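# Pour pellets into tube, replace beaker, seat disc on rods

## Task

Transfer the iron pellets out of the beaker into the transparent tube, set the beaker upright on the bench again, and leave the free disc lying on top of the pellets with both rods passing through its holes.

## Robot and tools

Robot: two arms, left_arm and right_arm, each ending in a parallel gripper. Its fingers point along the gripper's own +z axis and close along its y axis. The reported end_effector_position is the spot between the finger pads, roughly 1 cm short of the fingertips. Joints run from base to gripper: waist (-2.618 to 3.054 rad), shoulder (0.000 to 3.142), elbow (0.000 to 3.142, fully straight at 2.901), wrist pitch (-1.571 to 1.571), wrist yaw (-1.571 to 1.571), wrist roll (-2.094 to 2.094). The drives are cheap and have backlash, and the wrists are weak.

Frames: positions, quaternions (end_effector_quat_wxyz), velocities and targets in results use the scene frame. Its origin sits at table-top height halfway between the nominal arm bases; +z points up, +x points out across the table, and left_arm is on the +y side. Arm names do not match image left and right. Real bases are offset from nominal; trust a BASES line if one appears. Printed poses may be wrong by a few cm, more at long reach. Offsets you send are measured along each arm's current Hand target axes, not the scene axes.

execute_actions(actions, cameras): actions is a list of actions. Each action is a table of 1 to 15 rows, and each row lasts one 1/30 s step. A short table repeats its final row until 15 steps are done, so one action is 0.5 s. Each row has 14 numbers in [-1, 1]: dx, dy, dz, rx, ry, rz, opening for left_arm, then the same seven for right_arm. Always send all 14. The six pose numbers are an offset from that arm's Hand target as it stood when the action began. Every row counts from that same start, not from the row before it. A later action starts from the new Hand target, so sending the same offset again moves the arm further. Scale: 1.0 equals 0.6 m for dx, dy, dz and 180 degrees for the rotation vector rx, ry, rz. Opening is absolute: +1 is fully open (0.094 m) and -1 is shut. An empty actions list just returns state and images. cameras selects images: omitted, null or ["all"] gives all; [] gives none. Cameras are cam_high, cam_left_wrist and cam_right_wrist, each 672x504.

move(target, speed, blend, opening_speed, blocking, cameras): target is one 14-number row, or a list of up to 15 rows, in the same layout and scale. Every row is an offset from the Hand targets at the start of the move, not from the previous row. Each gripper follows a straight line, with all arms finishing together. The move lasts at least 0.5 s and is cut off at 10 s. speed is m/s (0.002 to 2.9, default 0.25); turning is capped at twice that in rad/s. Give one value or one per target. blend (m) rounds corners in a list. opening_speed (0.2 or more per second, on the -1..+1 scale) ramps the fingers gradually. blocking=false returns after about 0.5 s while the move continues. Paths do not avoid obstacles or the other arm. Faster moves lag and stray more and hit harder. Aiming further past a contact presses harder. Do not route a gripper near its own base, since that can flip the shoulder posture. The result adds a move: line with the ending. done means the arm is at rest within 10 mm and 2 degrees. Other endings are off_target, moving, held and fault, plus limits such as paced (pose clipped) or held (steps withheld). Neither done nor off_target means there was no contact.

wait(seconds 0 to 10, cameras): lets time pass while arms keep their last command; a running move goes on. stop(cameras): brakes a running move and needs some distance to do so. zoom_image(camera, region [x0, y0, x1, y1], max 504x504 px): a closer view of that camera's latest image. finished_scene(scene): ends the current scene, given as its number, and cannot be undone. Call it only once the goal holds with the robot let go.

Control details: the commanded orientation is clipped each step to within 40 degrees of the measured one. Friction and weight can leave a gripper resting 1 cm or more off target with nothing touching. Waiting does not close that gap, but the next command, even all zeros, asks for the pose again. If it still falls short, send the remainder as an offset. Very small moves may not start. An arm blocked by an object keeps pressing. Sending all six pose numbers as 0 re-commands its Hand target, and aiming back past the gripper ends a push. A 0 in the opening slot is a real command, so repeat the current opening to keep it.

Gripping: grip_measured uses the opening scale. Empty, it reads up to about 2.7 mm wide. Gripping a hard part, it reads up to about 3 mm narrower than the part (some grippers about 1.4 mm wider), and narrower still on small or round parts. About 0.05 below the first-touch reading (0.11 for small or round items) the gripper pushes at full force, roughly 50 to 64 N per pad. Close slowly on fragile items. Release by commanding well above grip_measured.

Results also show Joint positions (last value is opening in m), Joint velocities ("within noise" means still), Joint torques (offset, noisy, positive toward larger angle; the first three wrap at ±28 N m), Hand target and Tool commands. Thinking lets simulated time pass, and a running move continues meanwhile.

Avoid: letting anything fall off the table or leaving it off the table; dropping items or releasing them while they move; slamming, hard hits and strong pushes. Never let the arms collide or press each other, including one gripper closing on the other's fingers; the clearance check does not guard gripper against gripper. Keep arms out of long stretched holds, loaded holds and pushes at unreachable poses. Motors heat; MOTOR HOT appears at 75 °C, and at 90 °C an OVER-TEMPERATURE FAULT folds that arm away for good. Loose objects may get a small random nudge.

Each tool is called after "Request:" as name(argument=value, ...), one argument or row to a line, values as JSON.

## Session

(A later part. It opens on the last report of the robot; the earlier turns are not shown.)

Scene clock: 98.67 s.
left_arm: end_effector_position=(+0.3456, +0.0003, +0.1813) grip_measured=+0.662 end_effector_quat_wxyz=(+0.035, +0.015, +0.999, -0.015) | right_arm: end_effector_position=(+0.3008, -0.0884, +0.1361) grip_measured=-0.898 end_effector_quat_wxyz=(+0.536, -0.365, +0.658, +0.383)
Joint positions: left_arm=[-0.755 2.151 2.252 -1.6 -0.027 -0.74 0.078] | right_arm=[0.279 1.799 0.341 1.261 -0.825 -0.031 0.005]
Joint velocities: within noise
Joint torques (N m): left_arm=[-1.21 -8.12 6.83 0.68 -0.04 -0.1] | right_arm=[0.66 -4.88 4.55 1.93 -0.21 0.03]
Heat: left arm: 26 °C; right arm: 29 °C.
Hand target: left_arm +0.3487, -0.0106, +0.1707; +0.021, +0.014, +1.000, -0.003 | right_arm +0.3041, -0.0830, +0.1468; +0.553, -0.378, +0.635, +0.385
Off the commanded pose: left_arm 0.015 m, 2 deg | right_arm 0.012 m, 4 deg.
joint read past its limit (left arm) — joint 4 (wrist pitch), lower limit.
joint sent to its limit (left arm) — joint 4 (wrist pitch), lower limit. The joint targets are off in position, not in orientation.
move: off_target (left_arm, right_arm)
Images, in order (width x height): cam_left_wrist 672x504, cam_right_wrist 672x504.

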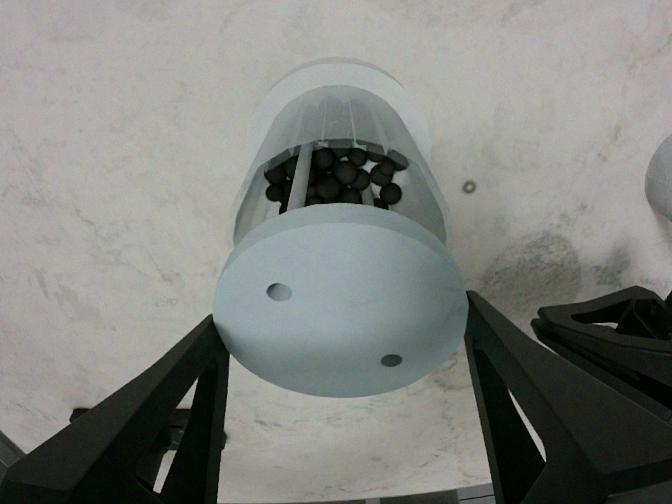

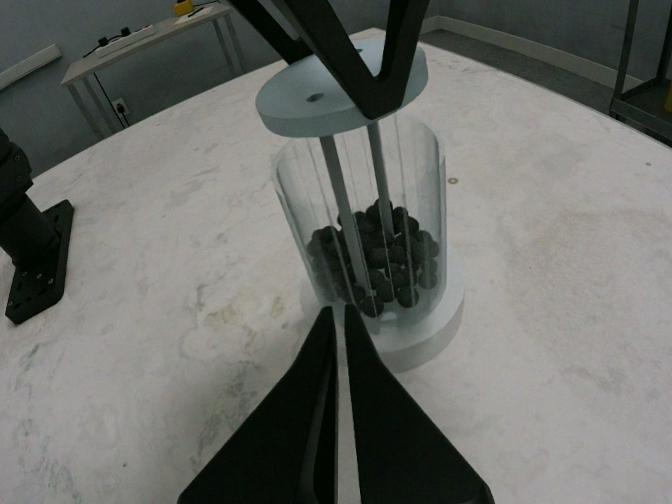

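Request:
move(
  target=[
    [0,0,0,0,0,0.045,0.2,0,0,0,0,0,0,-0.9],
    [0,0,0,0,0,0.0455,0.2,0,0,0,0,0,0,-0.9],
    [0,0,0,0,0,-0.008,0.2,0,0,0,0,0,0,-0.9],
  ],
  speed=[0.15,0.002,0.08],
  cameras=["cam_left_wrist","cam_right_wrist"],
)

Request:
zoom_image(
  camera="cam_right_wrist",
  region=[260, 20, 480, 190],
)

Request:
zoom_image(
  camera="cam_left_wrist",
  region=[240, 60, 440, 300],
)

Scene clock: 103.07 s.
left_arm: end_effector_position=(+0.3461, -0.0005, +0.1745) grip_measured=+0.662 end_effector_quat_wxyz=(+0.029, +0.011, +0.999, -0.009) | right_arm: end_effector_position=(+0.3008, -0.0884, +0.1361) grip_measured=-0.898 end_effector_quat_wxyz=(+0.536, -0.365, +0.658, +0.383)
Joint positions: left_arm=[-0.755 2.168 2.252 -1.6 -0.026 -0.749 0.078] | right_arm=[0.279 1.799 0.341 1.261 -0.825 -0.031 0.005]
Joint velocities: within noise
Joint torques (N m): left_arm=[-1.1 -9.62 7.12 0.63 0.01 -0.26] | right_arm=[0.61 -4.86 4.45 1.89 -0.24 0.03]
Heat: left arm: 26 °C; right arm: 29 °C.
Hand target: left_arm +0.3487, -0.0106, +0.1707; +0.020, +0.001, +1.000, -0.003 | right_arm +0.3041, -0.0830, +0.1468; +0.553, -0.378, +0.635, +0.385
Off the commanded pose: left_arm 0.011 m, 2 deg | right_arm 0.012 m, 4 deg.
joint read past its limit (left arm) — joint 4 (wrist pitch), lower limit.
joint sent to its limit (left arm) — joint 4 (wrist pitch), lower limit. The joint targets are off in position, not in orientation.
move: off_target (left_arm, right_arm)
Images, in order (width x height): cam_left_wrist 672x504, cam_right_wrist 672x504.

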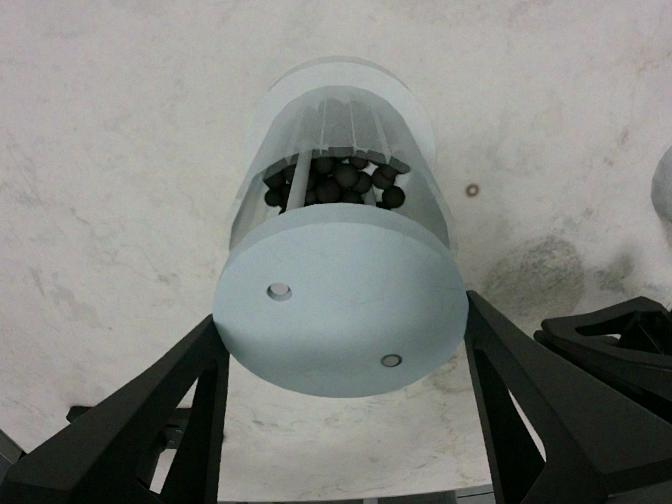

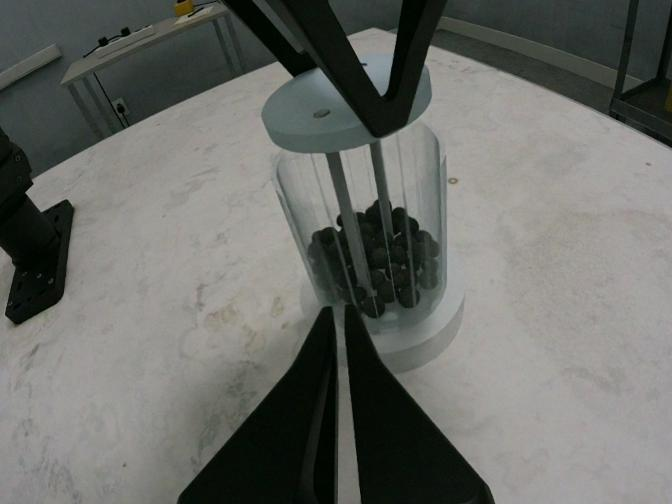

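Scaled by 2.291 from the camera's 672x504 image, which has a finer 960x720 frame.

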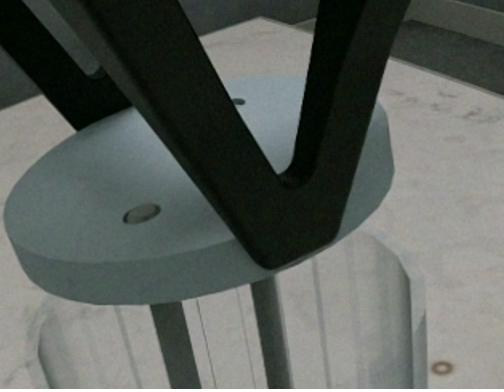

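Scaled by 2.100 from the camera's 672x504 image, which has a finer 960x720 frame.

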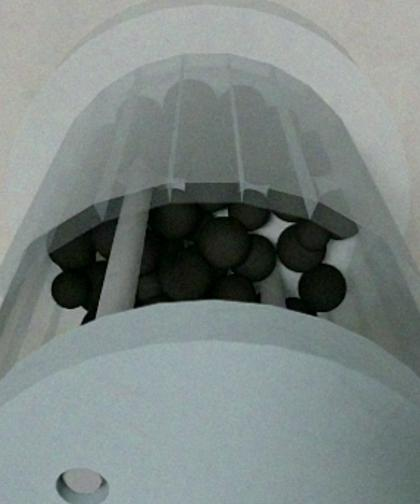

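Request:
move(
  target=[
    [0.002,0.0137,0.038,0,0,0,0.2,0,0,0,0,0,0,-0.9],
    [0.002,0.0137,0.038,0,0,0,0.95,0,0,0,0,0,0,-0.9],
    [-0.003,0.0137,-0.075,0,0,0,0.95,0,0,0,0,0,0,-0.9],
  ],
  speed=[0.05,0.05,0.12],
  cameras=["cam_high","cam_left_wrist","cam_right_wrist"],
)

Scene clock: 107.00 s.
left_arm: end_effector_position=(+0.3486, -0.0063, +0.1895) grip_measured=+0.948 end_effector_quat_wxyz=(+0.050, +0.011, +0.998, -0.035) | right_arm: end_effector_position=(+0.3008, -0.0884, +0.1361) grip_measured=-0.898 end_effector_quat_wxyz=(+0.536, -0.365, +0.658, +0.383)
Joint positions: left_arm=[-0.758 2.134 2.255 -1.571 -0.02 -0.752 0.092] | right_arm=[0.279 1.799 0.341 1.261 -0.825 -0.031 0.005]
Joint velocities: within noise
Joint torques (N m): left_arm=[0.42 -15.94 7.61 0.48 0 -0.08] | right_arm=[0.69 -5.08 4.52 1.9 -0.21 0.06]
Heat: left arm: 26 °C; right arm: 29 °C.
Hand target: left_arm +0.3486, -0.0021, +0.2157; +0.020, +0.001, +1.000, -0.003 | right_arm +0.3041, -0.0830, +0.1468; +0.553, -0.378, +0.635, +0.385
Off the commanded pose: left_arm 0.026 m, 5 deg | right_arm 0.012 m, 4 deg.
joint sent to its limit (left arm) — joint 4 (wrist pitch), lower limit. The joint targets are off in position and orientation.
move: off_target (left_arm, right_arm)

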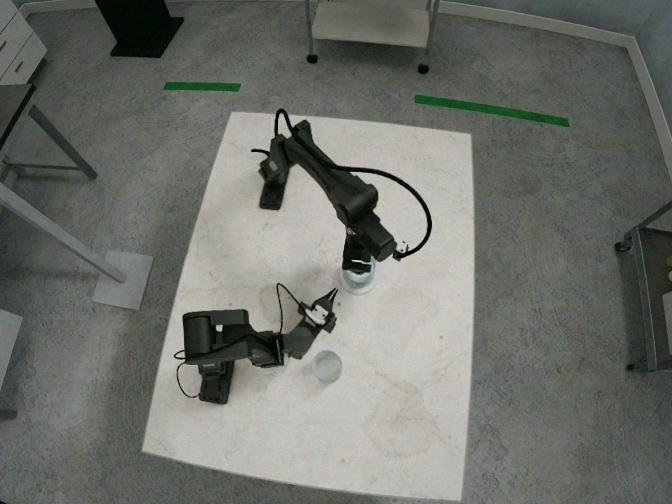

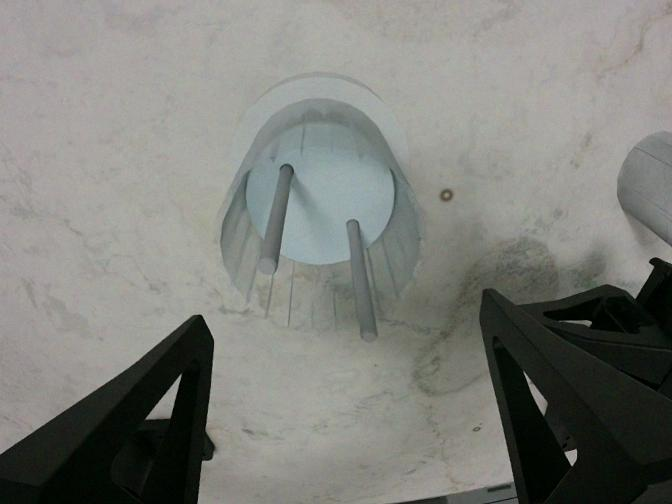

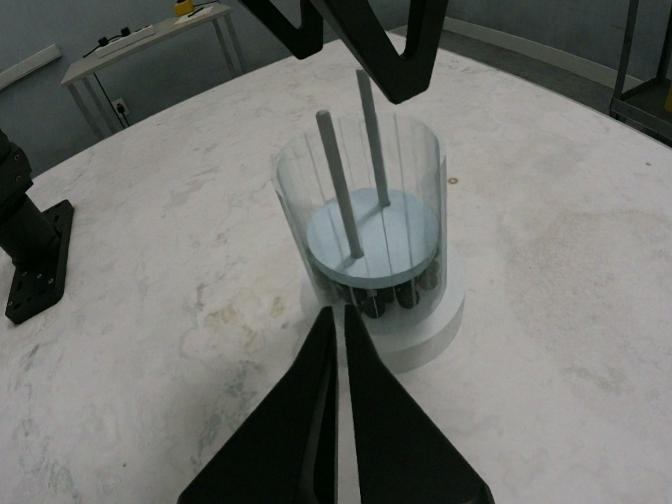

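Disc is resting on the pellets with both rods through it, and the beaker is standing upright.

Request:
finished_scene(
  scene=2,
)

The scene is finished: the task was done.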